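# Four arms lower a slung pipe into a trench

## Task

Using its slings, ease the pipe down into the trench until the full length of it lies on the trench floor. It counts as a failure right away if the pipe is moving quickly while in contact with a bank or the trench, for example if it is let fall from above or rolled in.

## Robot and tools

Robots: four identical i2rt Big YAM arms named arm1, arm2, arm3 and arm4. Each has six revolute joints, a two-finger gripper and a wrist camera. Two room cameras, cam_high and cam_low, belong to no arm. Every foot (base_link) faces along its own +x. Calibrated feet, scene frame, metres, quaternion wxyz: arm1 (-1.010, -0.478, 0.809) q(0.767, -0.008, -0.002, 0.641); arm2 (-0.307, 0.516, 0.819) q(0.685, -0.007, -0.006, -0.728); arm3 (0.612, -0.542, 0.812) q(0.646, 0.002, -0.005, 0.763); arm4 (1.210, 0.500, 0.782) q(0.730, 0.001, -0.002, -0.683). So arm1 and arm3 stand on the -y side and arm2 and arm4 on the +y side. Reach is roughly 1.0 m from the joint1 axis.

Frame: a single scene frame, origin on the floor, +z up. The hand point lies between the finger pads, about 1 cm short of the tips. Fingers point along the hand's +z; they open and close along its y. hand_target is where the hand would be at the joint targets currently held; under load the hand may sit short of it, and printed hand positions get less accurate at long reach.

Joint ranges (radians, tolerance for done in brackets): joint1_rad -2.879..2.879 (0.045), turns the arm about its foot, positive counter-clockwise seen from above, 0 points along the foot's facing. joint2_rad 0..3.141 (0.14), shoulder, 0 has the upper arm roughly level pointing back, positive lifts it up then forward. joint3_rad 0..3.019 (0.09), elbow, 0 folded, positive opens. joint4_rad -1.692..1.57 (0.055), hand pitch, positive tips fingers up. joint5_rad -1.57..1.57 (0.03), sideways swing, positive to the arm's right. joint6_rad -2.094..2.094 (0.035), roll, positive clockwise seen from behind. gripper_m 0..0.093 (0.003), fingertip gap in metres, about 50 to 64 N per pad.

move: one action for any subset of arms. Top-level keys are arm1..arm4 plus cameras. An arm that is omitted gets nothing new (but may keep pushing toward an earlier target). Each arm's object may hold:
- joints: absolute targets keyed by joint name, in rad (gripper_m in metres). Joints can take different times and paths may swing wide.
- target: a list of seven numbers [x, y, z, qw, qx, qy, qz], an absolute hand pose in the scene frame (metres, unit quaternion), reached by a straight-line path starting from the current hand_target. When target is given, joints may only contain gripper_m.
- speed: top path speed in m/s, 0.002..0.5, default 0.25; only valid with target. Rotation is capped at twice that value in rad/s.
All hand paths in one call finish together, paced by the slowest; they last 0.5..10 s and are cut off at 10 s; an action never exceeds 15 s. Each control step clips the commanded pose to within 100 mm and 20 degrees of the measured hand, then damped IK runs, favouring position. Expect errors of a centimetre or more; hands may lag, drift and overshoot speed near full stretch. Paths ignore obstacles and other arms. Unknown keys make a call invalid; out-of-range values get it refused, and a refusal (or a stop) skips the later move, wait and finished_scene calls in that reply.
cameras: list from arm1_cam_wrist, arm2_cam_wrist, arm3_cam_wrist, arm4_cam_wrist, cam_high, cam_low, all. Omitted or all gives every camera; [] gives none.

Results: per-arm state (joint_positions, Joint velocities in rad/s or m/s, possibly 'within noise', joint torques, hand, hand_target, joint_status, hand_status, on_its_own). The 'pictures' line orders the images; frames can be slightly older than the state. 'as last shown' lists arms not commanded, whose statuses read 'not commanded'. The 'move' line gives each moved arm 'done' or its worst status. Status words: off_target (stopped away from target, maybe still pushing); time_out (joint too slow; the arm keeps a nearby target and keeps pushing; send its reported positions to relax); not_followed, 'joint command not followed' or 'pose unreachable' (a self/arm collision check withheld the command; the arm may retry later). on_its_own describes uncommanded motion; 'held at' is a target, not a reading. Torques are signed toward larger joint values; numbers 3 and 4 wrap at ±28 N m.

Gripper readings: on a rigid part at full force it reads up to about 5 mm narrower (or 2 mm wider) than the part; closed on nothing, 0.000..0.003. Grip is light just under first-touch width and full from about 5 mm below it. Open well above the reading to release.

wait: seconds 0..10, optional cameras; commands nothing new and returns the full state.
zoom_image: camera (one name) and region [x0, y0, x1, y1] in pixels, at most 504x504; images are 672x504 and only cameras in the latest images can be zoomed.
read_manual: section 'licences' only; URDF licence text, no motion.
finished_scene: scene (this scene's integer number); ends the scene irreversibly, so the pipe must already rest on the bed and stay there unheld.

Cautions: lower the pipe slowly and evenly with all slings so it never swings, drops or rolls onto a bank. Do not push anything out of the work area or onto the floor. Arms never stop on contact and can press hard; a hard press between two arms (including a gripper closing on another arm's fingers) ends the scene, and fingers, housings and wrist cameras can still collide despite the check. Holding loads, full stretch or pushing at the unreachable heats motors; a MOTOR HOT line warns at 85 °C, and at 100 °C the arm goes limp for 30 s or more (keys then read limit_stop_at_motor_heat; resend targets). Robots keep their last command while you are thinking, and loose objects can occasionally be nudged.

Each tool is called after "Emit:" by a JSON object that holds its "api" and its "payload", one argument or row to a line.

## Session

Emit:
{"api": "move", "payload": {
  "arm1": {"joints":{"joint1_rad":-1.471,"joint2_rad":2.136,"joint3_rad":0.728,"joint4_rad":-0.162,"joint5_rad":0,"joint6_rad":-1.649,"gripper_m":0.09}},
  "arm2": {"joints":{"joint1_rad":-1.007,"joint2_rad":2.23,"joint3_rad":0.989,"joint4_rad":-0.33,"joint5_rad":0,"joint6_rad":-1.068,"gripper_m":0.09}},
  "arm3": {"joints":{"joint1_rad":-1.68,"joint2_rad":2.135,"joint3_rad":0.471,"joint4_rad":0.093,"joint5_rad":0,"joint6_rad":-1.514,"gripper_m":0.09}},
  "arm4": {"joints":{"joint1_rad":-1.087,"joint2_rad":2.099,"joint3_rad":0.875,"joint4_rad":-0.346,"joint5_rad":0,"joint6_rad":-1.02,"gripper_m":0.09}}
}}

Scene clock: 2.00 s.
Joint torques (N m): arm1=[-0.15 -12.92 1.73 1.02 -0.12 -0.09] | arm2=[0.21 -18.02 3.92 0.08 -0.21 0.06] | arm3=[1.2 -13.04 -0.55 0.42 -0.3 -0.07] | arm4=[0.56 -15.91 2.82 0.61 -0.06 -0.02]
Heat: arm1: hottest joint2_rad 30 °C; arm2: hottest joint3_rad 29 °C; arm3: hottest joint2_rad 29 °C; arm4: hottest joint3_rad 29 °C.
move: arm1 done; arm2 done; arm3 done; arm4 done
Joint velocities: within noise
arm1.joint_positions: joint1_rad=-1.475 joint2_rad=+2.123 joint3_rad=+0.726 joint4_rad=-0.174 joint5_rad=+0.001 joint6_rad=-1.639 gripper_m=+0.09010
arm1.joint_status: all done
arm1.hand: x=-0.6642 y=-0.5088 z=+0.6090 quat_wxyz=(-0.001, +0.702, -0.712, +0.009) (m; scene frame)
arm1.hand_target: x=-0.6644 y=-0.5075 z=+0.6049 quat_wxyz=(-0.002, +0.707, -0.707, +0.009) (m; scene frame)
arm1.hand_status: not commanded
arm2.joint_positions: joint1_rad=-1.016 joint2_rad=+2.244 joint3_rad=+0.985 joint4_rad=-0.345 joint5_rad=+0.001 joint6_rad=-1.061 gripper_m=+0.09007
arm2.joint_status: all done
arm2.hand: x=-0.6774 y=+0.3138 z=+0.5984 quat_wxyz=(-0.010, -0.713, -0.701, -0.009) (m; scene frame)
arm2.hand_target: x=-0.6850 y=+0.3052 z=+0.6045 quat_wxyz=(-0.006, -0.707, -0.707, +0.006) (m; scene frame)
arm2.hand_status: not commanded
arm3.joint_positions: joint1_rad=-1.680 joint2_rad=+2.130 joint3_rad=+0.472 joint4_rad=+0.084 joint5_rad=+0.002 joint6_rad=-1.507 gripper_m=+0.09011
arm3.joint_status: all done
arm3.hand: x=+0.8584 y=-0.5273 z=+0.6019 quat_wxyz=(-0.003, +0.704, -0.710, -0.003) (m; scene frame)
arm3.hand_target: x=+0.8583 y=-0.5271 z=+0.6007 quat_wxyz=(-0.004, +0.707, -0.707, -0.002) (m; scene frame)
arm3.hand_status: not commanded
arm4.joint_positions: joint1_rad=-1.090 joint2_rad=+2.114 joint3_rad=+0.872 joint4_rad=-0.359 joint5_rad=+0.002 joint6_rad=-1.006 gripper_m=+0.09012
arm4.joint_status: all done
arm4.hand: x=+0.8752 y=+0.2962 z=+0.5935 quat_wxyz=(-0.005, -0.713, -0.700, -0.015) (m; scene frame)
arm4.hand_target: x=+0.8682 y=+0.2901 z=+0.5992 quat_wxyz=(-0.002, -0.708, -0.707, +0.000) (m; scene frame)
arm4.hand_status: not commanded
pictures: arm1_cam_wrist, arm2_cam_wrist, arm3_cam_wrist, arm4_cam_wrist, cam_high, cam_low

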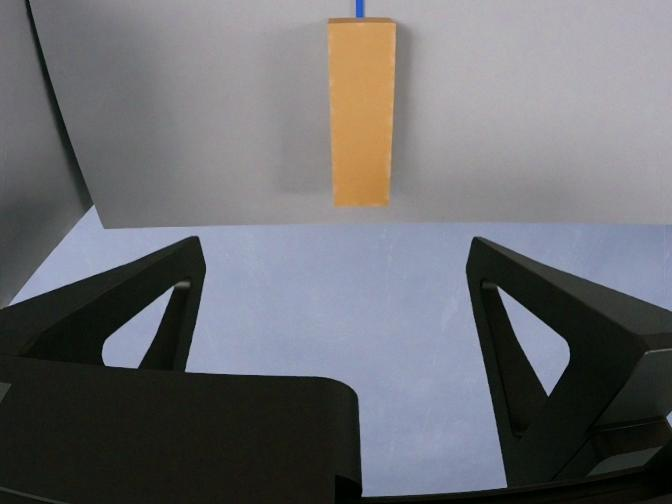

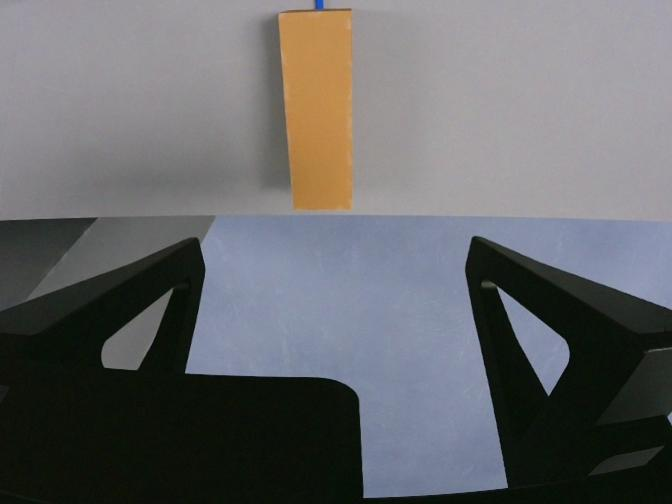

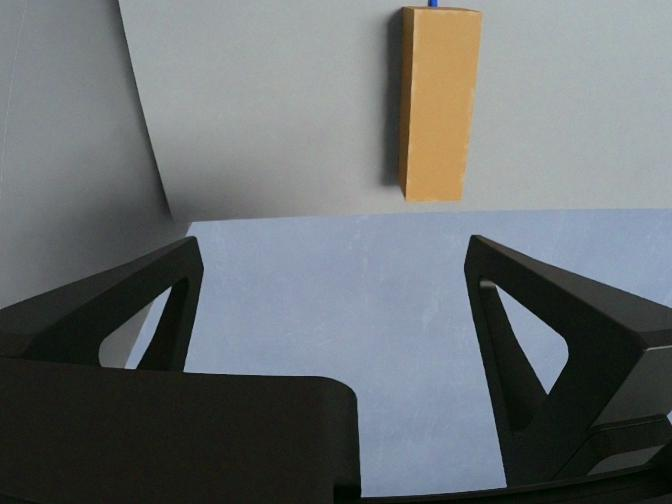

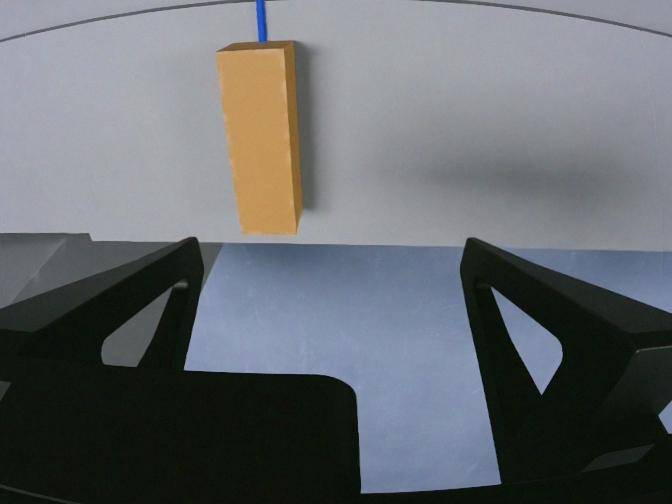

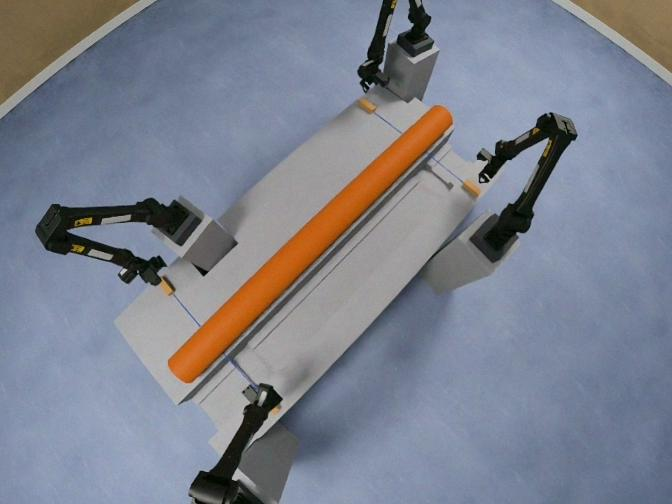

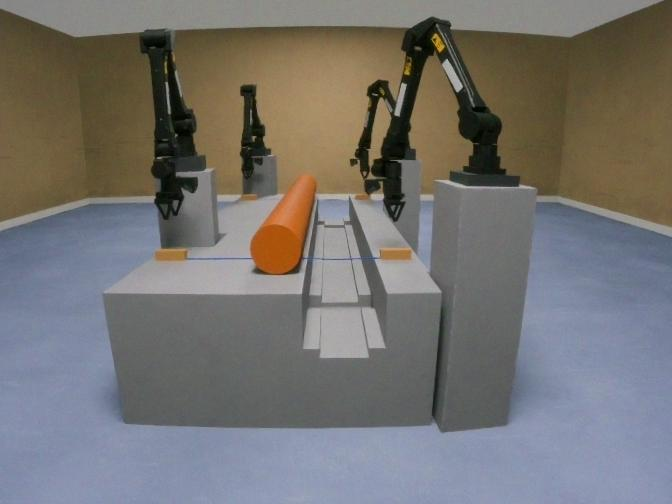

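Emit:
{"api": "move", "payload": {
  "arm1": {"target":[-0.648,-0.499,0.478,0,0.7071,-0.7071,0],"speed":0.15},
  "arm2": {"target":[-0.683,0.303,0.487,0,0.7071,0.7071,0],"speed":0.15},
  "arm3": {"target":[0.921,-0.517,0.481,0,0.7071,-0.7071,0],"speed":0.15},
  "arm4": {"target":[0.909,0.302,0.487,0,0.7071,0.7071,0],"speed":0.15},
  "cameras": ["arm1_cam_wrist","arm2_cam_wrist","arm3_cam_wrist","arm4_cam_wrist"]
}}

Scene clock: 11.20 s.
Joint torques (N m): arm1=[0.5 -13.86 0.5 1.11 -0.19 0.11] | arm2=[0.56 -18.08 2.86 0.05 -0.08 0.15] | arm3=[2.14 -16.38 -1.01 0.32 -0.1 0.1] | arm4=[1.14 -15.09 0.75 0.69 0.09 0.31]
Heat: arm1: hottest joint2_rad 30 °C; arm2: hottest joint2_rad 29 °C; arm3: hottest joint2_rad 29 °C; arm4: hottest joint3_rad 29 °C.
move: arm1 done; arm2 off_target; arm3 done; arm4 off_target
Joint velocities: within noise
arm1.joint_positions: joint1_rad=-1.454 joint2_rad=+2.508 joint3_rad=+0.931 joint4_rad=-0.002 joint5_rad=-0.006 joint6_rad=-1.634 gripper_m=+0.09010
arm1.joint_status: not commanded
arm1.hand: x=-0.6436 y=-0.5028 z=+0.4863 quat_wxyz=(-0.001, +0.708, -0.707, +0.003) (m; scene frame)
arm1.hand_target: x=-0.6480 y=-0.4991 z=+0.4783 quat_wxyz=(+0.000, +0.707, -0.707, +0.000) (m; scene frame)
arm1.hand_status: done (0.010 m and 0.4 deg from the pose sent, 0.132 m and 1.3 deg at the start)
arm2.joint_positions: joint1_rad=-1.012 joint2_rad=+2.547 joint3_rad=+1.114 joint4_rad=-0.177 joint5_rad=+0.012 joint6_rad=-1.062 gripper_m=+0.09007
arm2.joint_status: not commanded
arm2.hand: x=-0.6746 y=+0.3140 z=+0.4857 quat_wxyz=(-0.005, -0.711, -0.703, -0.014) (m; scene frame)
arm2.hand_target: x=-0.6828 y=+0.3029 z=+0.4872 quat_wxyz=(+0.000, -0.707, -0.707, +0.000) (m; scene frame)
arm2.hand_status: off_target (0.014 m and 1.8 deg from the pose sent, 0.112 m and 1.8 deg at the start)
arm3.joint_positions: joint1_rad=-1.668 joint2_rad=+2.520 joint3_rad=+0.801 joint4_rad=+0.151 joint5_rad=+0.006 joint6_rad=-1.500 gripper_m=+0.09011
arm3.joint_status: not commanded
arm3.hand: x=+0.9259 y=-0.5194 z=+0.4852 quat_wxyz=(-0.004, +0.706, -0.708, +0.001) (m; scene frame)
arm3.hand_target: x=+0.9210 y=-0.5171 z=+0.4811 quat_wxyz=(+0.000, +0.707, -0.707, +0.000) (m; scene frame)
arm3.hand_status: done (0.007 m and 0.5 deg from the pose sent, 0.137 m and 0.7 deg at the start)
arm4.joint_positions: joint1_rad=-1.066 joint2_rad=+2.413 joint3_rad=+0.860 joint4_rad=-0.042 joint5_rad=+0.002 joint6_rad=-1.004 gripper_m=+0.09012
arm4.joint_status: not commanded
arm4.hand: x=+0.9159 y=+0.3104 z=+0.4854 quat_wxyz=(-0.004, -0.706, -0.708, -0.013) (m; scene frame)
arm4.hand_target: x=+0.9090 y=+0.3019 z=+0.4872 quat_wxyz=(+0.000, -0.707, -0.707, +0.000) (m; scene frame)
arm4.hand_status: off_target (0.011 m and 1.6 deg from the pose sent, 0.112 m and 2.1 deg at the start)
pictures: arm1_cam_wrist, arm2_cam_wrist, arm3_cam_wrist, arm4_cam_wrist

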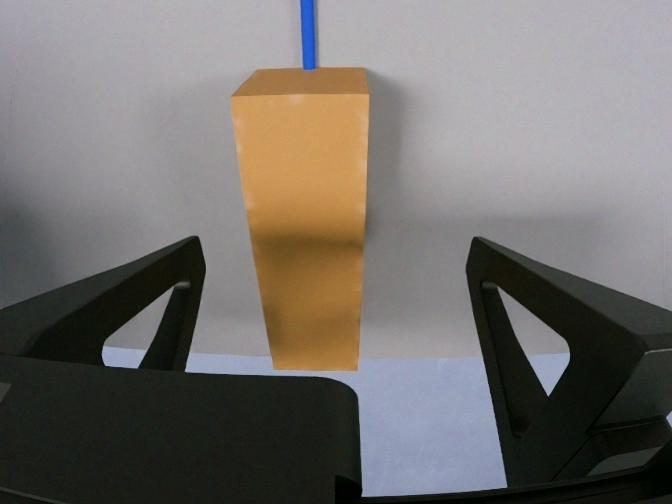

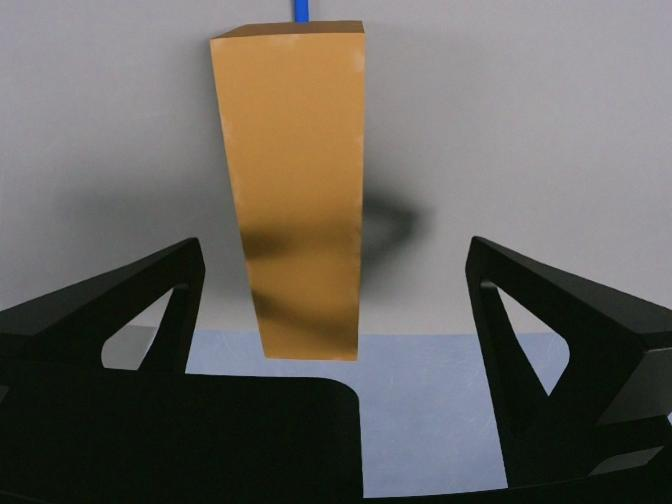

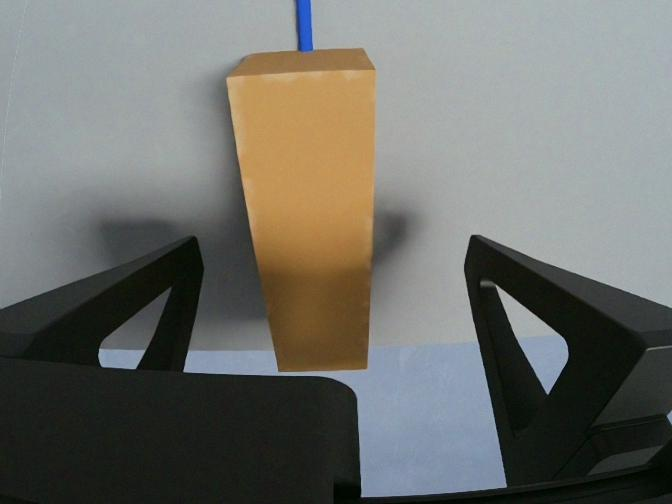

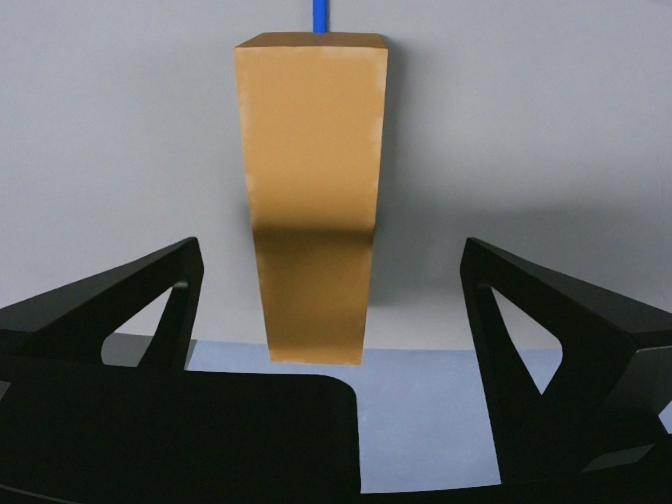

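Emit:
{"api": "move", "payload": {
  "arm1": {"joints":{"gripper_m":0.02}},
  "arm2": {"joints":{"gripper_m":0.02}},
  "arm3": {"joints":{"gripper_m":0.02}},
  "arm4": {"joints":{"gripper_m":0.02}},
  "cameras": []
}}

Emit:
{"api": "move", "payload": {
  "arm1": {"target":[-0.645,-0.33,0.75,0,0.7071,-0.7071,0],"speed":0.22},
  "arm2": {"target":[-0.688,0.075,0.765,0,0.7071,0.7071,0],"speed":0.22},
  "arm3": {"target":[0.925,-0.33,0.75,0,0.7071,-0.7071,0],"speed":0.22},
  "arm4": {"target":[0.905,0.075,0.765,0,0.7071,0.7071,0],"speed":0.22},
  "cameras": ["cam_low","cam_high"]
}}

Scene clock: 16.57 s.
Joint torques (N m): arm1=[1.08 -14.56 0.46 0.77 -0.17 0.1] | arm2=[0.44 -18.02 3.02 0.05 -0.09 0.15] | arm3=[2.02 -16.32 -0.95 0.34 -0.12 0.08] | arm4=[0.97 -15.15 0.83 0.66 0.09 0.3]
Heat: arm1: hottest joint2_rad 30 °C; arm2: hottest joint2_rad 29 °C; arm3: hottest joint2_rad 29 °C; arm4: hottest joint3_rad 29 °C.
move: arm1 off_target; arm2 off_target; arm3 off_target; arm4 off_target
Joint velocities: within noise
arm1.joint_positions: joint1_rad=-1.454 joint2_rad=+2.508 joint3_rad=+0.931 joint4_rad=-0.002 joint5_rad=-0.007 joint6_rad=-1.633 gripper_m=+0.03222
arm1.joint_status: gripper_m off_target (ended at +0.03225, target +0.02000)
arm1.hand: x=-0.6435 y=-0.5027 z=+0.4863 quat_wxyz=(-0.002, +0.707, -0.707, +0.003) (m; scene frame)
arm1.hand_target: x=-0.6480 y=-0.4992 z=+0.4783 quat_wxyz=(+0.000, +0.707, -0.707, +0.000) (m; scene frame)
arm1.hand_status: not commanded
arm2.joint_positions: joint1_rad=-1.011 joint2_rad=+2.547 joint3_rad=+1.114 joint4_rad=-0.176 joint5_rad=+0.013 joint6_rad=-1.062 gripper_m=+0.03369
arm2.joint_status: gripper_m off_target (ended at +0.03372, target +0.02000)
arm2.hand: x=-0.6748 y=+0.3135 z=+0.4857 quat_wxyz=(-0.005, -0.711, -0.703, -0.013) (m; scene frame)
arm2.hand_target: x=-0.6827 y=+0.3030 z=+0.4872 quat_wxyz=(+0.000, -0.707, -0.707, +0.000) (m; scene frame)
arm2.hand_status: not commanded
arm3.joint_positions: joint1_rad=-1.667 joint2_rad=+2.520 joint3_rad=+0.801 joint4_rad=+0.151 joint5_rad=+0.007 joint6_rad=-1.499 gripper_m=+0.03381
arm3.joint_status: gripper_m off_target (ended at +0.03383, target +0.02000)
arm3.hand: x=+0.9257 y=-0.5194 z=+0.4852 quat_wxyz=(-0.003, +0.706, -0.708, +0.001) (m; scene frame)
arm3.hand_target: x=+0.9210 y=-0.5171 z=+0.4811 quat_wxyz=(+0.000, +0.707, -0.707, +0.000) (m; scene frame)
arm3.hand_status: not commanded
arm4.joint_positions: joint1_rad=-1.065 joint2_rad=+2.413 joint3_rad=+0.860 joint4_rad=-0.041 joint5_rad=+0.002 joint6_rad=-1.003 gripper_m=+0.03432
arm4.joint_status: gripper_m off_target (ended at +0.03435, target +0.02000)
arm4.hand: x=+0.9158 y=+0.3102 z=+0.4854 quat_wxyz=(-0.004, -0.706, -0.708, -0.012) (m; scene frame)
arm4.hand_target: x=+0.9089 y=+0.3020 z=+0.4872 quat_wxyz=(+0.000, -0.707, -0.707, +0.000) (m; scene frame)
arm4.hand_status: not commanded
pictures: none
No camera images: "cameras" was empty.

Scene clock: 18.93 s.
Joint torques (N m): arm1=[-0.09 -14.21 7.24 0.09 -0.1 0.08] | arm2=[-0.15 -21.36 11.48 -0.96 -0.15 0.19] | arm3=[1.26 -15.79 6.39 -0.36 -0.24 0.09] | arm4=[0.67 -19.31 9.02 -0.34 0.1 0.31]
Heat: arm1: hottest joint2_rad 30 °C; arm2: hottest joint2_rad 30 °C; arm3: hottest joint2_rad 29 °C; arm4: hottest joint3_rad 29 °C.
move: arm1 off_target; arm2 off_target; arm3 off_target; arm4 off_target
Joint velocities: within noise
arm1.joint_positions: joint1_rad=-1.011 joint2_rad=+1.780 joint3_rad=+0.824 joint4_rad=-0.646 joint5_rad=-0.014 joint6_rad=-1.199 gripper_m=+0.03227
arm1.joint_status: not commanded
arm1.hand: x=-0.6575 y=-0.3357 z=+0.7416 quat_wxyz=(+0.010, +0.710, -0.704, -0.004) (m; scene frame)
arm1.hand_target: x=-0.6452 y=-0.3301 z=+0.7501 quat_wxyz=(+0.000, +0.707, -0.707, +0.000) (m; scene frame)
arm1.hand_status: off_target (0.016 m and 1.3 deg from the pose sent, 0.315 m and 0.4 deg at the start)
arm2.joint_positions: joint1_rad=-0.654 joint2_rad=+2.146 joint3_rad=+1.441 joint4_rad=-0.922 joint5_rad=+0.010 joint6_rad=-0.718 gripper_m=+0.03369
arm2.joint_status: not commanded
arm2.hand: x=-0.6772 y=+0.0919 z=+0.7454 quat_wxyz=(+0.002, -0.706, -0.708, -0.021) (m; scene frame)
arm2.hand_target: x=-0.6875 y=+0.0756 z=+0.7653 quat_wxyz=(+0.000, -0.707, -0.707, +0.000) (m; scene frame)
arm2.hand_status: off_target (0.028 m and 2.4 deg from the pose sent, 0.367 m and 1.7 deg at the start)
arm3.joint_positions: joint1_rad=-1.139 joint2_rad=+1.754 joint3_rad=+0.782 joint4_rad=-0.623 joint5_rad=+0.007 joint6_rad=-0.979 gripper_m=+0.03381
arm3.joint_status: not commanded
arm3.hand: x=+0.9167 y=-0.3366 z=+0.7442 quat_wxyz=(+0.008, +0.709, -0.705, -0.001) (m; scene frame)
arm3.hand_target: x=+0.9248 y=-0.3302 z=+0.7500 quat_wxyz=(+0.000, +0.707, -0.707, +0.000) (m; scene frame)
arm3.hand_status: off_target (0.012 m and 1.0 deg from the pose sent, 0.326 m and 0.4 deg at the start)
arm4.joint_positions: joint1_rad=-0.690 joint2_rad=+1.951 joint3_rad=+1.236 joint4_rad=-0.905 joint5_rad=+0.003 joint6_rad=-0.635 gripper_m=+0.03432
arm4.joint_status: not commanded
arm4.hand: x=+0.9161 y=+0.0929 z=+0.7426 quat_wxyz=(+0.003, -0.703, -0.711, -0.025) (m; scene frame)
arm4.hand_target: x=+0.9055 y=+0.0756 z=+0.7654 quat_wxyz=(+0.000, -0.707, -0.707, +0.000) (m; scene frame)
arm4.hand_status: off_target (0.031 m and 2.9 deg from the pose sent, 0.366 m and 1.5 deg at the start)
pictures: cam_high, cam_low

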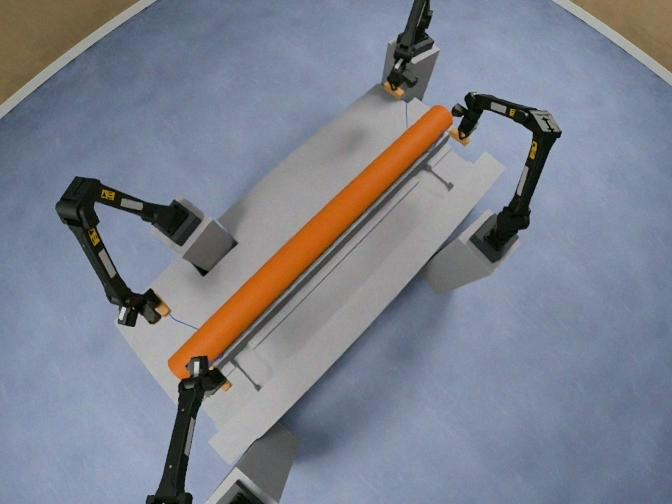

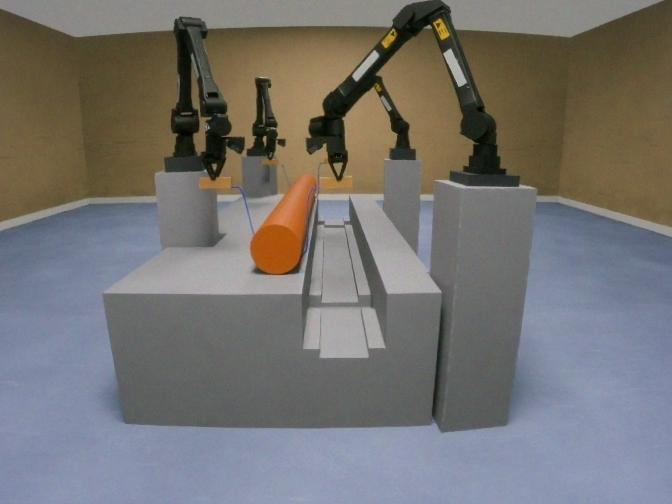

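Gripped. Lift slowly.

Emit:
{"api": "move", "payload": {
  "arm1": {"target":[-0.635,-0.315,0.925,0,0.7071,-0.7071,0],"speed":0.08},
  "arm2": {"target":[-0.685,0.065,0.945,0,0.7071,0.7071,0],"speed":0.08},
  "arm3": {"target":[0.935,-0.315,0.925,0,0.7071,-0.7071,0],"speed":0.08},
  "arm4": {"target":[0.90,0.065,0.945,0,0.7071,0.7071,0],"speed":0.08},
  "cameras": ["cam_low"]
}}

Scene clock: 23.67 s.
Joint torques (N m): arm1=[-1.96 -19.96 13.82 -1.92 0.62 -0.07] | arm2=[-1.14 -32.5 13.57 -3.14 0.02 0.03] | arm3=[0.5 -22.3 12.26 -2.19 0.2 -0.06] | arm4=[0.15 -29.74 12.01 -2.48 0.11 0.15]
Heat: arm1: hottest joint2_rad 31 °C; arm2: hottest joint2_rad 31 °C; arm3: hottest joint2_rad 30 °C; arm4: hottest joint3_rad 30 °C.
move: arm1 off_target; arm2 off_target; arm3 off_target; arm4 off_target
Joint velocities: within noise
arm1.joint_positions: joint1_rad=-0.972 joint2_rad=+1.578 joint3_rad=+0.979 joint4_rad=-1.091 joint5_rad=-0.029 joint6_rad=-1.161 gripper_m=+0.03227
arm1.joint_status: not commanded
arm1.hand: x=-0.6670 y=-0.3188 z=+0.8616 quat_wxyz=(+0.048, +0.709, -0.703, -0.027) (m; scene frame)
arm1.hand_target: x=-0.6389 y=-0.3162 z=+0.9222 quat_wxyz=(+0.000, +0.707, -0.708, +0.001) (m; scene frame)
arm1.hand_status: off_target (0.071 m and 6.3 deg from the pose sent, 0.186 m and 1.3 deg at the start)
arm2.joint_positions: joint1_rad=-0.624 joint2_rad=+2.071 joint3_rad=+1.480 joint4_rad=-1.119 joint5_rad=+0.007 joint6_rad=-0.680 gripper_m=+0.03369
arm2.joint_status: not commanded
arm2.hand: x=-0.6537 y=+0.0940 z=+0.8011 quat_wxyz=(+0.005, -0.707, -0.704, -0.062) (m; scene frame)
arm2.hand_target: x=-0.6712 y=+0.0784 z=+0.8916 quat_wxyz=(+0.000, -0.707, -0.707, +0.000) (m; scene frame)
arm2.hand_status: off_target (0.150 m and 7.2 deg from the pose sent, 0.202 m and 2.4 deg at the start; pose on its path clipped on 38 of 85 steps)
arm3.joint_positions: joint1_rad=-1.106 joint2_rad=+1.545 joint3_rad=+0.955 joint4_rad=-1.097 joint5_rad=-0.002 joint6_rad=-0.944 gripper_m=+0.03380
arm3.joint_status: not commanded
arm3.hand: x=+0.9099 y=-0.3256 z=+0.8690 quat_wxyz=(+0.053, +0.707, -0.705, -0.013) (m; scene frame)
arm3.hand_target: x=+0.9324 y=-0.3166 z=+0.9225 quat_wxyz=(+0.000, +0.707, -0.707, +0.001) (m; scene frame)
arm3.hand_status: off_target (0.062 m and 6.2 deg from the pose sent, 0.183 m and 0.9 deg at the start)
arm4.joint_positions: joint1_rad=-0.676 joint2_rad=+1.886 joint3_rad=+1.333 joint4_rad=-1.159 joint5_rad=+0.003 joint6_rad=-0.613 gripper_m=+0.03432
arm4.joint_status: not commanded
arm4.hand: x=+0.9253 y=+0.0953 z=+0.8073 quat_wxyz=(+0.011, -0.704, -0.707, -0.069) (m; scene frame)
arm4.hand_target: x=+0.9111 y=+0.0789 z=+0.8975 quat_wxyz=(+0.000, -0.707, -0.707, +0.000) (m; scene frame)
arm4.hand_status: off_target (0.143 m and 8.1 deg from the pose sent, 0.205 m and 2.9 deg at the start; pose on its path clipped on 38 of 85 steps)
pictures: cam_low

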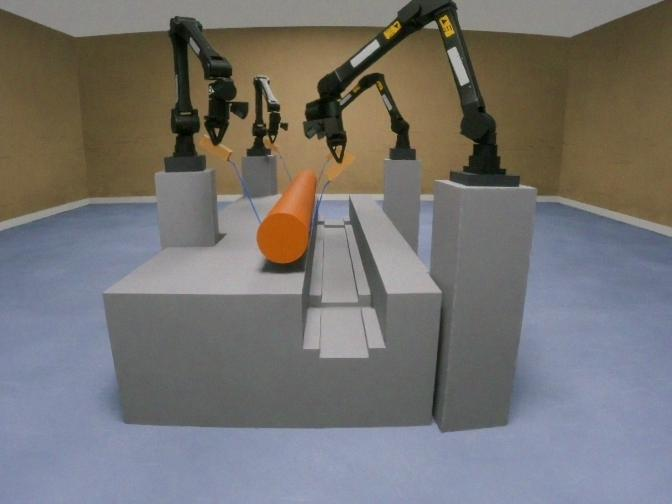

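Emit:
{"api": "move", "payload": {
  "arm1": {"target":[-0.64,-0.09,0.935,0,0.7071,-0.7071,0],"speed":0.11},
  "arm2": {"target":[-0.685,0.29,0.91,0,0.7071,0.7071,0],"speed":0.11},
  "arm3": {"target":[0.925,-0.09,0.935,0,0.7071,-0.7071,0],"speed":0.11},
  "arm4": {"target":[0.89,0.29,0.91,0,0.7071,0.7071,0],"speed":0.11},
  "cameras": ["cam_low","cam_high"]
}}

Scene clock: 30.67 s.
Joint torques (N m): arm1=[-2.2 -23.77 14.89 -1.73 0.37 0] | arm2=[-2.73 -23.06 10.73 -1.65 0.15 -0.11] | arm3=[0.09 -30.1 13.12 -2 0.07 0] | arm4=[-1.03 -20.07 9.73 -1.29 0.25 -0.12]
Heat: arm1: hottest joint3_rad 32 °C; arm2: hottest joint2_rad 33 °C; arm3: hottest joint2_rad 31 °C; arm4: hottest joint3_rad 31 °C.
move: arm1 off_target; arm2 off_target; arm3 off_target; arm4 off_target
Joint velocities: within noise
arm1.joint_positions: joint1_rad=-0.567 joint2_rad=+1.846 joint3_rad=+1.375 joint4_rad=-1.203 joint5_rad=-0.026 joint6_rad=-0.769 gripper_m=+0.03228
arm1.joint_status: not commanded
arm1.hand: x=-0.6713 y=-0.1037 z=+0.8689 quat_wxyz=(+0.050, +0.714, -0.699, -0.003) (m; scene frame)
arm1.hand_target: x=-0.6437 y=-0.0936 z=+0.9339 quat_wxyz=(-0.001, +0.707, -0.707, +0.001) (m; scene frame)
arm1.hand_status: off_target (0.074 m and 5.9 deg from the pose sent, 0.242 m and 6.3 deg at the start)
arm2.joint_positions: joint1_rad=-0.933 joint2_rad=+1.704 joint3_rad=+1.096 joint4_rad=-1.073 joint5_rad=+0.009 joint6_rad=-1.000 gripper_m=+0.03369
arm2.joint_status: not commanded
arm2.hand: x=-0.6652 y=+0.2862 z=+0.8584 quat_wxyz=(-0.012, -0.704, -0.709, -0.048) (m; scene frame)
arm2.hand_target: x=-0.6832 y=+0.2906 z=+0.9073 quat_wxyz=(+0.001, -0.707, -0.707, +0.000) (m; scene frame)
arm2.hand_status: off_target (0.055 m and 5.7 deg from the pose sent, 0.226 m and 7.2 deg at the start)
arm3.joint_positions: joint1_rad=-0.753 joint2_rad=+1.910 joint3_rad=+1.447 joint4_rad=-1.227 joint5_rad=-0.002 joint6_rad=-0.601 gripper_m=+0.03380
arm3.joint_status: not commanded
arm3.hand: x=+0.9026 y=-0.1068 z=+0.8672 quat_wxyz=(+0.054, +0.711, -0.701, +0.008) (m; scene frame)
arm3.hand_target: x=+0.9225 y=-0.0935 z=+0.9337 quat_wxyz=(-0.001, +0.707, -0.707, +0.000) (m; scene frame)
arm3.hand_status: off_target (0.073 m and 6.4 deg from the pose sent, 0.245 m and 6.2 deg at the start)
arm4.joint_positions: joint1_rad=-1.026 joint2_rad=+1.506 joint3_rad=+0.979 joint4_rad=-1.147 joint5_rad=+0.001 joint6_rad=-0.959 gripper_m=+0.03432
arm4.joint_status: not commanded
arm4.hand: x=+0.9059 y=+0.2884 z=+0.8574 quat_wxyz=(-0.011, -0.706, -0.706, -0.051) (m; scene frame)
arm4.hand_target: x=+0.8918 y=+0.2905 z=+0.9066 quat_wxyz=(+0.001, -0.707, -0.707, +0.000) (m; scene frame)
arm4.hand_status: off_target (0.055 m and 6.0 deg from the pose sent, 0.223 m and 8.1 deg at the start)
pictures: cam_high, cam_low

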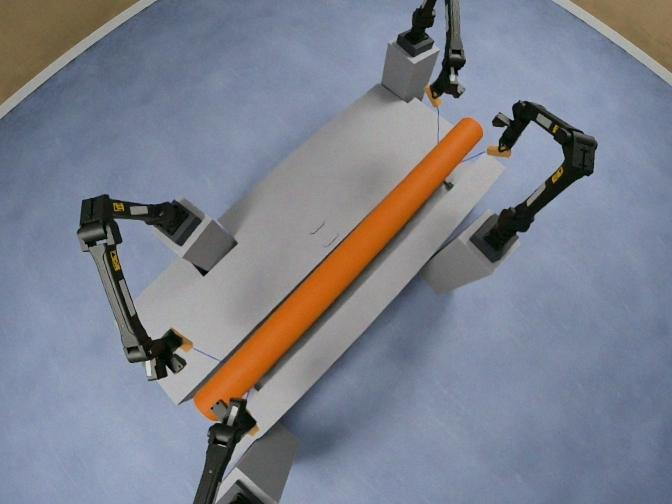

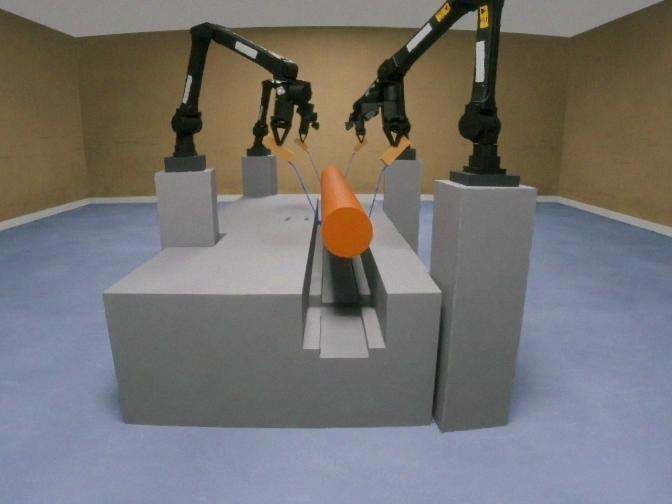

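Emit:
{"api": "move", "payload": {
  "arm1": {"target":[-0.64,-0.096,0.72,0,0.7071,-0.7071,0],"speed":0.11},
  "arm2": {"target":[-0.685,0.284,0.70,0,0.7071,0.7071,0],"speed":0.11},
  "arm3": {"target":[0.925,-0.10,0.72,0,0.7071,-0.7071,0],"speed":0.11},
  "arm4": {"target":[0.89,0.28,0.70,0,0.7071,0.7071,0],"speed":0.11},
  "cameras": ["cam_low"]
}}

Scene clock: 36.97 s.
Joint torques (N m): arm1=[-2.43 -25.05 6.46 -0.49 0.41 -0.03] | arm2=[-2.37 -22.07 5.52 -0.95 0.16 -0.02] | arm3=[-1.08 -30.15 6.24 -0.8 0.09 -0.11] | arm4=[-0.09 -20.07 4.46 -0.46 0.3 0.07]
Heat: arm1: hottest joint3_rad 35 °C; arm2: hottest joint2_rad 33 °C; arm3: hottest joint2_rad 33 °C; arm4: hottest joint3_rad 32 °C.
move: arm1 off_target; arm2 off_target; arm3 off_target; arm4 off_target
Joint velocities: within noise
arm1.joint_positions: joint1_rad=-0.567 joint2_rad=+2.141 joint3_rad=+1.271 joint4_rad=-0.750 joint5_rad=-0.027 joint6_rad=-0.768 gripper_m=+0.03228
arm1.joint_status: not commanded
arm1.hand: x=-0.6605 y=-0.0961 z=+0.6855 quat_wxyz=(+0.023, +0.715, -0.699, -0.005) (m; scene frame)
arm1.hand_target: x=-0.6406 y=-0.0964 z=+0.7186 quat_wxyz=(+0.000, +0.707, -0.707, +0.000) (m; scene frame)
arm1.hand_status: off_target (0.040 m and 3.0 deg from the pose sent, 0.152 m and 5.9 deg at the start)
arm2.joint_positions: joint1_rad=-0.933 joint2_rad=+2.073 joint3_rad=+0.983 joint4_rad=-0.555 joint5_rad=+0.008 joint6_rad=-1.003 gripper_m=+0.03369
arm2.joint_status: not commanded
arm2.hand: x=-0.6621 y=+0.2849 z=+0.6699 quat_wxyz=(-0.009, -0.704, -0.710, -0.030) (m; scene frame)
arm2.hand_target: x=-0.6844 y=+0.2844 z=+0.6988 quat_wxyz=(+0.001, -0.707, -0.707, +0.000) (m; scene frame)
arm2.hand_status: off_target (0.038 m and 3.7 deg from the pose sent, 0.160 m and 5.7 deg at the start)
arm3.joint_positions: joint1_rad=-0.753 joint2_rad=+2.178 joint3_rad=+1.305 joint4_rad=-0.769 joint5_rad=-0.002 joint6_rad=-0.602 gripper_m=+0.03381
arm3.joint_status: not commanded
arm3.hand: x=+0.9017 y=-0.1072 z=+0.6820 quat_wxyz=(+0.030, +0.712, -0.702, +0.003) (m; scene frame)
arm3.hand_target: x=+0.9244 y=-0.1007 z=+0.7188 quat_wxyz=(+0.000, +0.707, -0.707, +0.001) (m; scene frame)
arm3.hand_status: off_target (0.045 m and 3.6 deg from the pose sent, 0.149 m and 6.4 deg at the start)
arm4.joint_positions: joint1_rad=-1.024 joint2_rad=+1.889 joint3_rad=+0.809 joint4_rad=-0.564 joint5_rad=-0.002 joint6_rad=-0.959 gripper_m=+0.03432
arm4.joint_status: not commanded
arm4.hand: x=+0.9098 y=+0.2885 z=+0.6681 quat_wxyz=(-0.010, -0.706, -0.707, -0.036) (m; scene frame)
arm4.hand_target: x=+0.8906 y=+0.2803 z=+0.6982 quat_wxyz=(+0.000, -0.707, -0.707, +0.000) (m; scene frame)
arm4.hand_status: off_target (0.038 m and 4.3 deg from the pose sent, 0.158 m and 6.0 deg at the start)
pictures: cam_low

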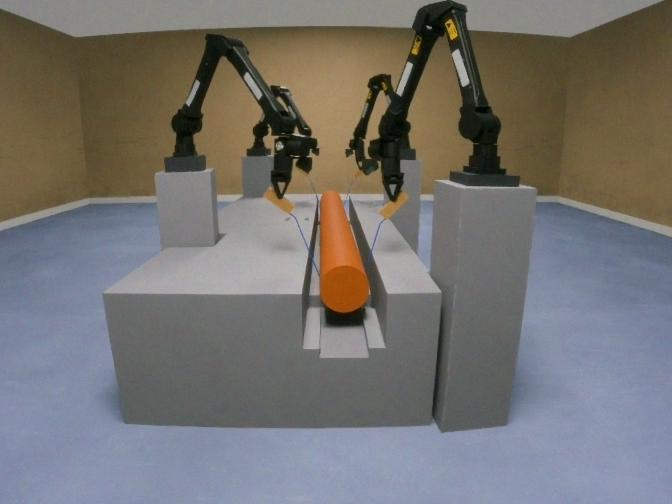

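Emit:
{"api": "move", "payload": {
  "arm1": {"target":[-0.64,-0.10,0.605,0,0.7071,-0.7071,0],"speed":0.055},
  "arm2": {"target":[-0.685,0.281,0.585,0,0.7071,0.7071,0],"speed":0.055},
  "arm3": {"target":[0.925,-0.104,0.605,0,0.7071,-0.7071,0],"speed":0.055},
  "arm4": {"target":[0.89,0.277,0.585,0,0.7071,0.7071,0],"speed":0.055},
  "cameras": ["cam_low","cam_high"]
}}

Scene clock: 42.30 s.
Joint torques (N m): arm1=[-2.02 -18.84 6.6 0.81 0.21 -0.02] | arm2=[-1.73 -17.44 5.52 -0.02 -0.08 0.05] | arm3=[0.44 -22.77 6.8 0.36 -0.04 -0.08] | arm4=[-0.21 -13.74 3.99 0.68 0.09 0.12]
Heat: arm1: hottest joint3_rad 34 °C; arm2: hottest joint2_rad 34 °C; arm3: hottest joint2_rad 33 °C; arm4: hottest joint3_rad 32 °C.
move: arm1 off_target; arm2 off_target; arm3 off_target; arm4 off_target
Joint velocities: within noise
arm1.joint_positions: joint1_rad=-0.580 joint2_rad=+2.291 joint3_rad=+1.271 joint4_rad=-0.565 joint5_rad=-0.023 joint6_rad=-0.768 gripper_m=+0.03228
arm1.joint_status: not commanded
arm1.hand: x=-0.6531 y=-0.1006 z=+0.6094 quat_wxyz=(+0.006, +0.711, -0.703, -0.003) (m; scene frame)
arm1.hand_target: x=-0.6404 y=-0.1003 z=+0.6052 quat_wxyz=(+0.000, +0.707, -0.707, +0.000) (m; scene frame)
arm1.hand_status: off_target (0.014 m and 0.9 deg from the pose sent, 0.083 m and 3.0 deg at the start)
arm2.joint_positions: joint1_rad=-0.939 joint2_rad=+2.297 joint3_rad=+1.024 joint4_rad=-0.347 joint5_rad=+0.012 joint6_rad=-1.008 gripper_m=+0.03369
arm2.joint_status: not commanded
arm2.hand: x=-0.6658 y=+0.2851 z=+0.5818 quat_wxyz=(-0.005, -0.704, -0.710, -0.018) (m; scene frame)
arm2.hand_target: x=-0.6848 y=+0.2811 z=+0.5855 quat_wxyz=(+0.000, -0.707, -0.707, +0.000) (m; scene frame)
arm2.hand_status: off_target (0.020 m and 2.2 deg from the pose sent, 0.088 m and 3.7 deg at the start)
arm3.joint_positions: joint1_rad=-0.776 joint2_rad=+2.317 joint3_rad=+1.303 joint4_rad=-0.587 joint5_rad=+0.000 joint6_rad=-0.612 gripper_m=+0.03381
arm3.joint_status: not commanded
arm3.hand: x=+0.9132 y=-0.1118 z=+0.6098 quat_wxyz=(+0.010, +0.708, -0.706, +0.000) (m; scene frame)
arm3.hand_target: x=+0.9249 y=-0.1044 z=+0.6054 quat_wxyz=(+0.000, +0.707, -0.707, +0.000) (m; scene frame)
arm3.hand_status: off_target (0.015 m and 1.1 deg from the pose sent, 0.081 m and 3.6 deg at the start)
arm4.joint_positions: joint1_rad=-1.019 joint2_rad=+2.124 joint3_rad=+0.825 joint4_rad=-0.302 joint5_rad=+0.003 joint6_rad=-0.959 gripper_m=+0.03432
arm4.joint_status: not commanded
arm4.hand: x=+0.9051 y=+0.2835 z=+0.5847 quat_wxyz=(-0.004, -0.705, -0.709, -0.016) (m; scene frame)
arm4.hand_target: x=+0.8901 y=+0.2772 z=+0.5854 quat_wxyz=(+0.000, -0.707, -0.707, +0.000) (m; scene frame)
arm4.hand_status: off_target (0.016 m and 1.9 deg from the pose sent, 0.086 m and 4.3 deg at the start)
pictures: cam_high, cam_low

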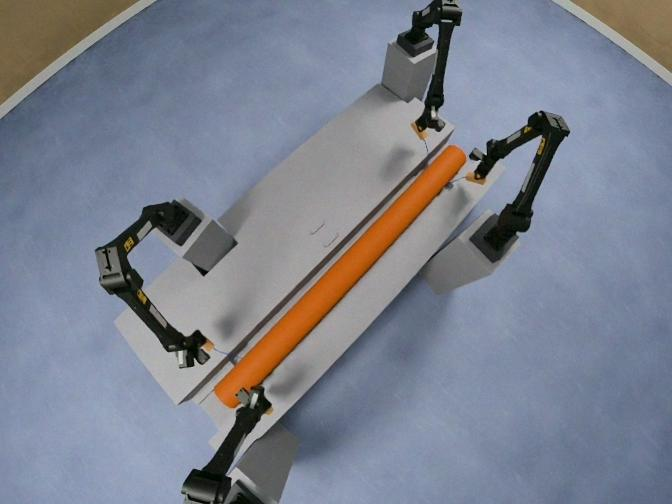

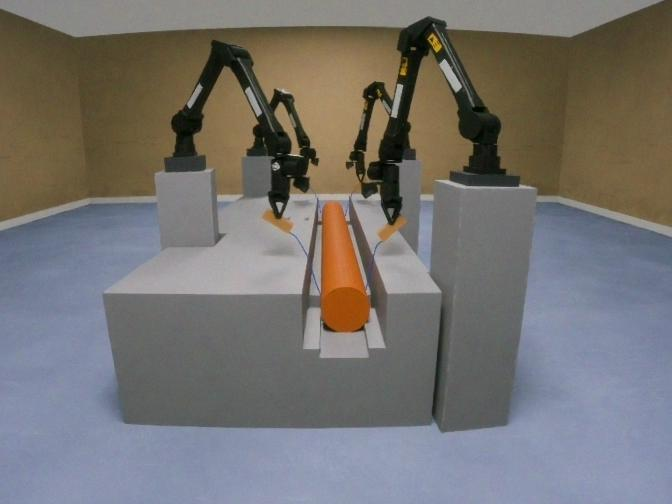

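Emit:
{"api": "move", "payload": {
  "arm1": {"target":[-0.645,-0.125,0.48,0,0.7071,-0.7071,0],"speed":0.09},
  "arm2": {"target":[-0.68,0.295,0.487,0,0.7071,0.7071,0],"speed":0.09},
  "arm3": {"target":[0.92,-0.125,0.481,0,0.7071,-0.7071,0],"speed":0.09},
  "arm4": {"target":[0.895,0.295,0.487,0,0.7071,0.7071,0],"speed":0.09},
  "cameras": ["cam_low"]
}}

Emit:
{"api": "move", "payload": {
  "arm1": {"joints":{"gripper_m":0.08}},
  "arm2": {"joints":{"gripper_m":0.08}},
  "arm3": {"joints":{"gripper_m":0.08}},
  "arm4": {"joints":{"gripper_m":0.08}},
  "cameras": ["cam_low","cam_high"]
}}

Scene clock: 48.10 s.
Joint torques (N m): arm1=[-0.26 -16.44 6.16 1.69 -0.11 -0.05] | arm2=[0.09 -16.44 4.33 0.46 -0.14 0.16] | arm3=[1.55 -21.54 5.6 0.98 -0.18 0.09] | arm4=[1.14 -13.74 2.41 1.03 0 0.08]
Heat: arm1: hottest joint3_rad 34 °C; arm2: hottest joint2_rad 34 °C; arm3: hottest joint2_rad 34 °C; arm4: hottest joint3_rad 31 °C.
move: arm1 off_target; arm2 off_target; arm3 off_target; arm4 off_target
Joint velocities: within noise
arm1.joint_positions: joint1_rad=-0.623 joint2_rad=+2.527 joint3_rad=+1.309 joint4_rad=-0.376 joint5_rad=-0.016 joint6_rad=-0.793 gripper_m=+0.03228
arm1.joint_status: not commanded
arm1.hand: x=-0.6511 y=-0.1337 z=+0.4997 quat_wxyz=(+0.010, +0.704, -0.710, +0.000) (m; scene frame)
arm1.hand_target: x=-0.6457 y=-0.1258 z=+0.4811 quat_wxyz=(+0.000, +0.707, -0.707, +0.000) (m; scene frame)
arm1.hand_status: off_target (0.022 m and 1.2 deg from the pose sent, 0.132 m and 0.9 deg at the start)
arm2.joint_positions: joint1_rad=-0.987 joint2_rad=+2.530 joint3_rad=+1.103 joint4_rad=-0.191 joint5_rad=+0.013 joint6_rad=-1.042 gripper_m=+0.03369
arm2.joint_status: not commanded
arm2.hand: x=-0.6675 y=+0.3063 z=+0.4924 quat_wxyz=(-0.005, -0.709, -0.705, -0.018) (m; scene frame)
arm2.hand_target: x=-0.6797 y=+0.2951 z=+0.4877 quat_wxyz=(+0.000, -0.707, -0.707, +0.000) (m; scene frame)
arm2.hand_status: off_target (0.018 m and 2.2 deg from the pose sent, 0.096 m and 2.2 deg at the start)
arm3.joint_positions: joint1_rad=-0.806 joint2_rad=+2.562 joint3_rad=+1.360 joint4_rad=-0.396 joint5_rad=+0.003 joint6_rad=-0.643 gripper_m=+0.03381
arm3.joint_status: not commanded
arm3.hand: x=+0.9168 y=-0.1334 z=+0.4958 quat_wxyz=(+0.008, +0.708, -0.706, +0.001) (m; scene frame)
arm3.hand_target: x=+0.9195 y=-0.1256 z=+0.4816 quat_wxyz=(+0.000, +0.707, -0.707, +0.000) (m; scene frame)
arm3.hand_status: off_target (0.017 m and 1.0 deg from the pose sent, 0.130 m and 1.1 deg at the start)
arm4.joint_positions: joint1_rad=-1.073 joint2_rad=+2.399 joint3_rad=+0.884 joint4_rad=-0.092 joint5_rad=+0.005 joint6_rad=-0.988 gripper_m=+0.03432
arm4.joint_status: not commanded
arm4.hand: x=+0.9068 y=+0.3081 z=+0.4907 quat_wxyz=(-0.004, -0.713, -0.700, -0.019) (m; scene frame)
arm4.hand_target: x=+0.8953 y=+0.2951 z=+0.4876 quat_wxyz=(+0.000, -0.707, -0.707, +0.000) (m; scene frame)
arm4.hand_status: off_target (0.018 m and 2.5 deg from the pose sent, 0.099 m and 1.9 deg at the start)
pictures: cam_low

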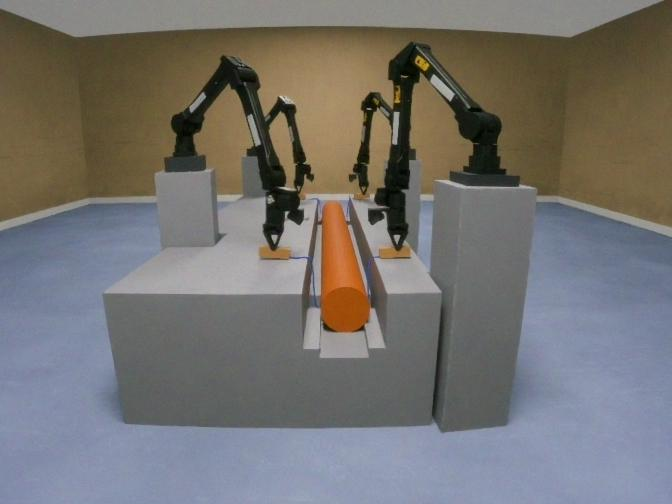

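Scene clock: 48.70 s.
Joint torques (N m): arm1=[-0.38 -17.85 4.83 0.98 -0.1 -0.04] | arm2=[0.15 -17.32 3.14 0.06 -0.15 0.15] | arm3=[1.55 -22.83 4.59 0.47 -0.19 0.08] | arm4=[1.14 -14.39 1.32 0.69 0 0.09]
Heat: arm1: hottest joint3_rad 34 °C; arm2: hottest joint2_rad 34 °C; arm3: hottest joint2_rad 34 °C; arm4: hottest joint3_rad 31 °C.
move: arm1 done; arm2 done; arm3 done; arm4 done
Joint velocities: within noise
arm1.joint_positions: joint1_rad=-0.621 joint2_rad=+2.539 joint3_rad=+1.329 joint4_rad=-0.360 joint5_rad=-0.016 joint6_rad=-0.793 gripper_m=+0.07993
arm1.joint_status: all done
arm1.hand: x=-0.6439 y=-0.1257 z=+0.4964 quat_wxyz=(-0.002, +0.705, -0.709, +0.000) (m; scene frame)
arm1.hand_target: x=-0.6459 y=-0.1258 z=+0.4811 quat_wxyz=(+0.000, +0.707, -0.707, +0.000) (m; scene frame)
arm1.hand_status: not commanded
arm2.joint_positions: joint1_rad=-0.987 joint2_rad=+2.538 joint3_rad=+1.116 joint4_rad=-0.180 joint5_rad=+0.014 joint6_rad=-1.042 gripper_m=+0.07996
arm2.joint_status: all done
arm2.hand: x=-0.6737 y=+0.3028 z=+0.4896 quat_wxyz=(-0.003, -0.709, -0.705, -0.010) (m; scene frame)
arm2.hand_target: x=-0.6796 y=+0.2952 z=+0.4876 quat_wxyz=(+0.000, -0.707, -0.707, +0.000) (m; scene frame)
arm2.hand_status: not commanded
arm3.joint_positions: joint1_rad=-0.806 joint2_rad=+2.573 joint3_rad=+1.374 joint4_rad=-0.384 joint5_rad=+0.003 joint6_rad=-0.642 gripper_m=+0.07992
arm3.joint_status: all done
arm3.hand: x=+0.9205 y=-0.1283 z=+0.4922 quat_wxyz=(+0.001, +0.708, -0.707, +0.000) (m; scene frame)
arm3.hand_target: x=+0.9195 y=-0.1256 z=+0.4816 quat_wxyz=(+0.000, +0.707, -0.707, +0.000) (m; scene frame)
arm3.hand_status: not commanded
arm4.joint_positions: joint1_rad=-1.071 joint2_rad=+2.402 joint3_rad=+0.899 joint4_rad=-0.081 joint5_rad=+0.005 joint6_rad=-0.988 gripper_m=+0.07991
arm4.joint_status: all done
arm4.hand: x=+0.8976 y=+0.3018 z=+0.4897 quat_wxyz=(-0.001, -0.713, -0.701, -0.007) (m; scene frame)
arm4.hand_target: x=+0.8951 y=+0.2950 z=+0.4877 quat_wxyz=(+0.000, -0.707, -0.707, +0.000) (m; scene frame)
arm4.hand_status: not commanded
pictures: cam_high, cam_low

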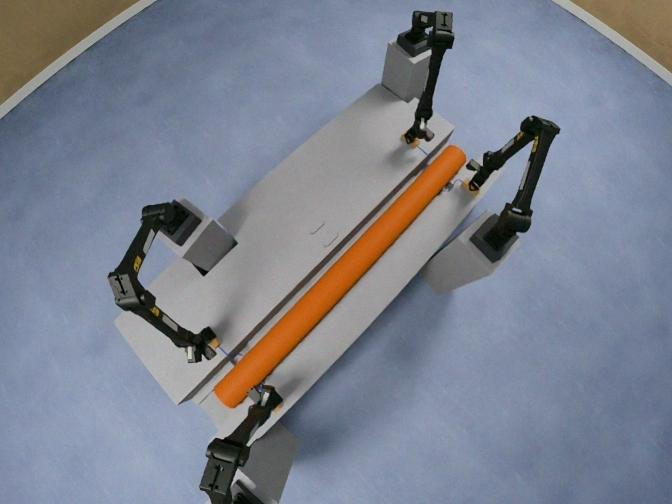

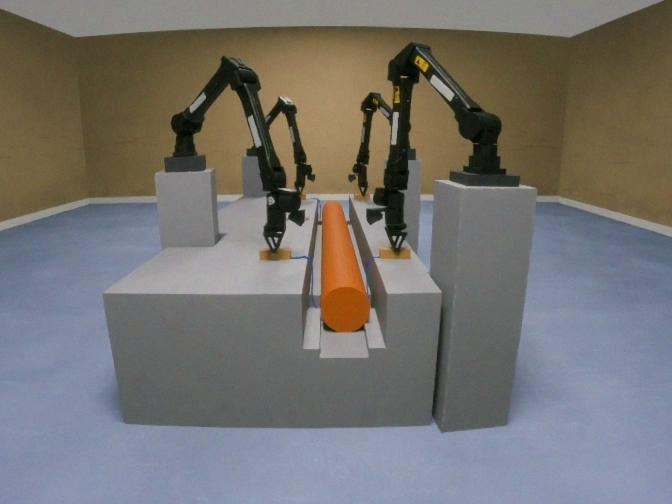

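Emit:
{"api": "move", "payload": {
  "arm1": {"target":[-0.645,-0.13,0.56,0,0.7071,-0.7071,0],"speed":0.2},
  "arm2": {"target":[-0.68,0.3,0.56,0,0.7071,0.7071,0],"speed":0.2},
  "arm3": {"target":[0.92,-0.13,0.56,0,0.7071,-0.7071,0],"speed":0.2},
  "arm4": {"target":[0.895,0.3,0.56,0,0.7071,0.7071,0],"speed":0.2},
  "cameras": []
}}

Emit:
{"api": "finished_scene", "payload": {
  "scene": 2
}}

Scene clock: 55.53 s.
Joint torques (N m): arm1=[-0.73 -19.96 3.96 0.08 -0.05 -0.09] | arm2=[-0.62 -16.97 2.67 -0.84 -0.13 0.08] | arm3=[1.2 -23.41 4.01 -0.25 -0.19 0.04] | arm4=[0.38 -14.39 1.44 -0.18 0 0]
Heat: arm1: hottest joint2_rad 33 °C; arm2: hottest joint2_rad 34 °C; arm3: hottest joint2_rad 34 °C; arm4: hottest joint3_rad 31 °C.
move: arm1 done; arm2 done; arm3 done; arm4 done
Joint velocities: within noise
arm1.joint_positions: joint1_rad=-0.621 joint2_rad=+2.374 joint3_rad=+1.251 joint4_rad=-0.428 joint5_rad=-0.016 joint6_rad=-0.796 gripper_m=+0.07993
arm1.joint_status: not commanded
arm1.hand: x=-0.6416 y=-0.1219 z=+0.5652 quat_wxyz=(-0.012, +0.706, -0.708, +0.000) (m; scene frame)
arm1.hand_target: x=-0.6451 y=-0.1300 z=+0.5601 quat_wxyz=(+0.000, +0.707, -0.707, +0.000) (m; scene frame)
arm1.hand_status: done (0.010 m and 1.4 deg from the pose sent, 0.064 m and 0.4 deg at the start)
arm2.joint_positions: joint1_rad=-0.987 joint2_rad=+2.344 joint3_rad=+1.034 joint4_rad=-0.249 joint5_rad=+0.014 joint6_rad=-1.042 gripper_m=+0.07996
arm2.joint_status: not commanded
arm2.hand: x=-0.6871 y=+0.2963 z=+0.5631 quat_wxyz=(+0.003, -0.709, -0.705, +0.011) (m; scene frame)
arm2.hand_target: x=-0.6801 y=+0.3000 z=+0.5601 quat_wxyz=(+0.000, -0.707, -0.707, +0.000) (m; scene frame)
arm2.hand_status: done (0.009 m and 1.4 deg from the pose sent, 0.071 m and 1.3 deg at the start)
arm3.joint_positions: joint1_rad=-0.806 joint2_rad=+2.397 joint3_rad=+1.286 joint4_rad=-0.451 joint5_rad=+0.003 joint6_rad=-0.642 gripper_m=+0.07992
arm3.joint_status: not commanded
arm3.hand: x=+0.9231 y=-0.1253 z=+0.5661 quat_wxyz=(-0.009, +0.708, -0.707, -0.001) (m; scene frame)
arm3.hand_target: x=+0.9201 y=-0.1299 z=+0.5602 quat_wxyz=(+0.000, +0.707, -0.707, +0.000) (m; scene frame)
arm3.hand_status: done (0.008 m and 1.1 deg from the pose sent, 0.068 m and 0.2 deg at the start)
arm4.joint_positions: joint1_rad=-1.071 joint2_rad=+2.191 joint3_rad=+0.824 joint4_rad=-0.185 joint5_rad=+0.005 joint6_rad=-0.991 gripper_m=+0.07991
arm4.joint_status: not commanded
arm4.hand: x=+0.8899 y=+0.2973 z=+0.5602 quat_wxyz=(+0.002, -0.712, -0.702, +0.008) (m; scene frame)
arm4.hand_target: x=+0.8950 y=+0.3000 z=+0.5600 quat_wxyz=(+0.000, -0.707, -0.707, +0.000) (m; scene frame)
arm4.hand_status: done (0.006 m and 1.3 deg from the pose sent, 0.070 m and 1.3 deg at the start)
pictures: none
No camera images: "cameras" was empty.

The scene is finished: the task was done.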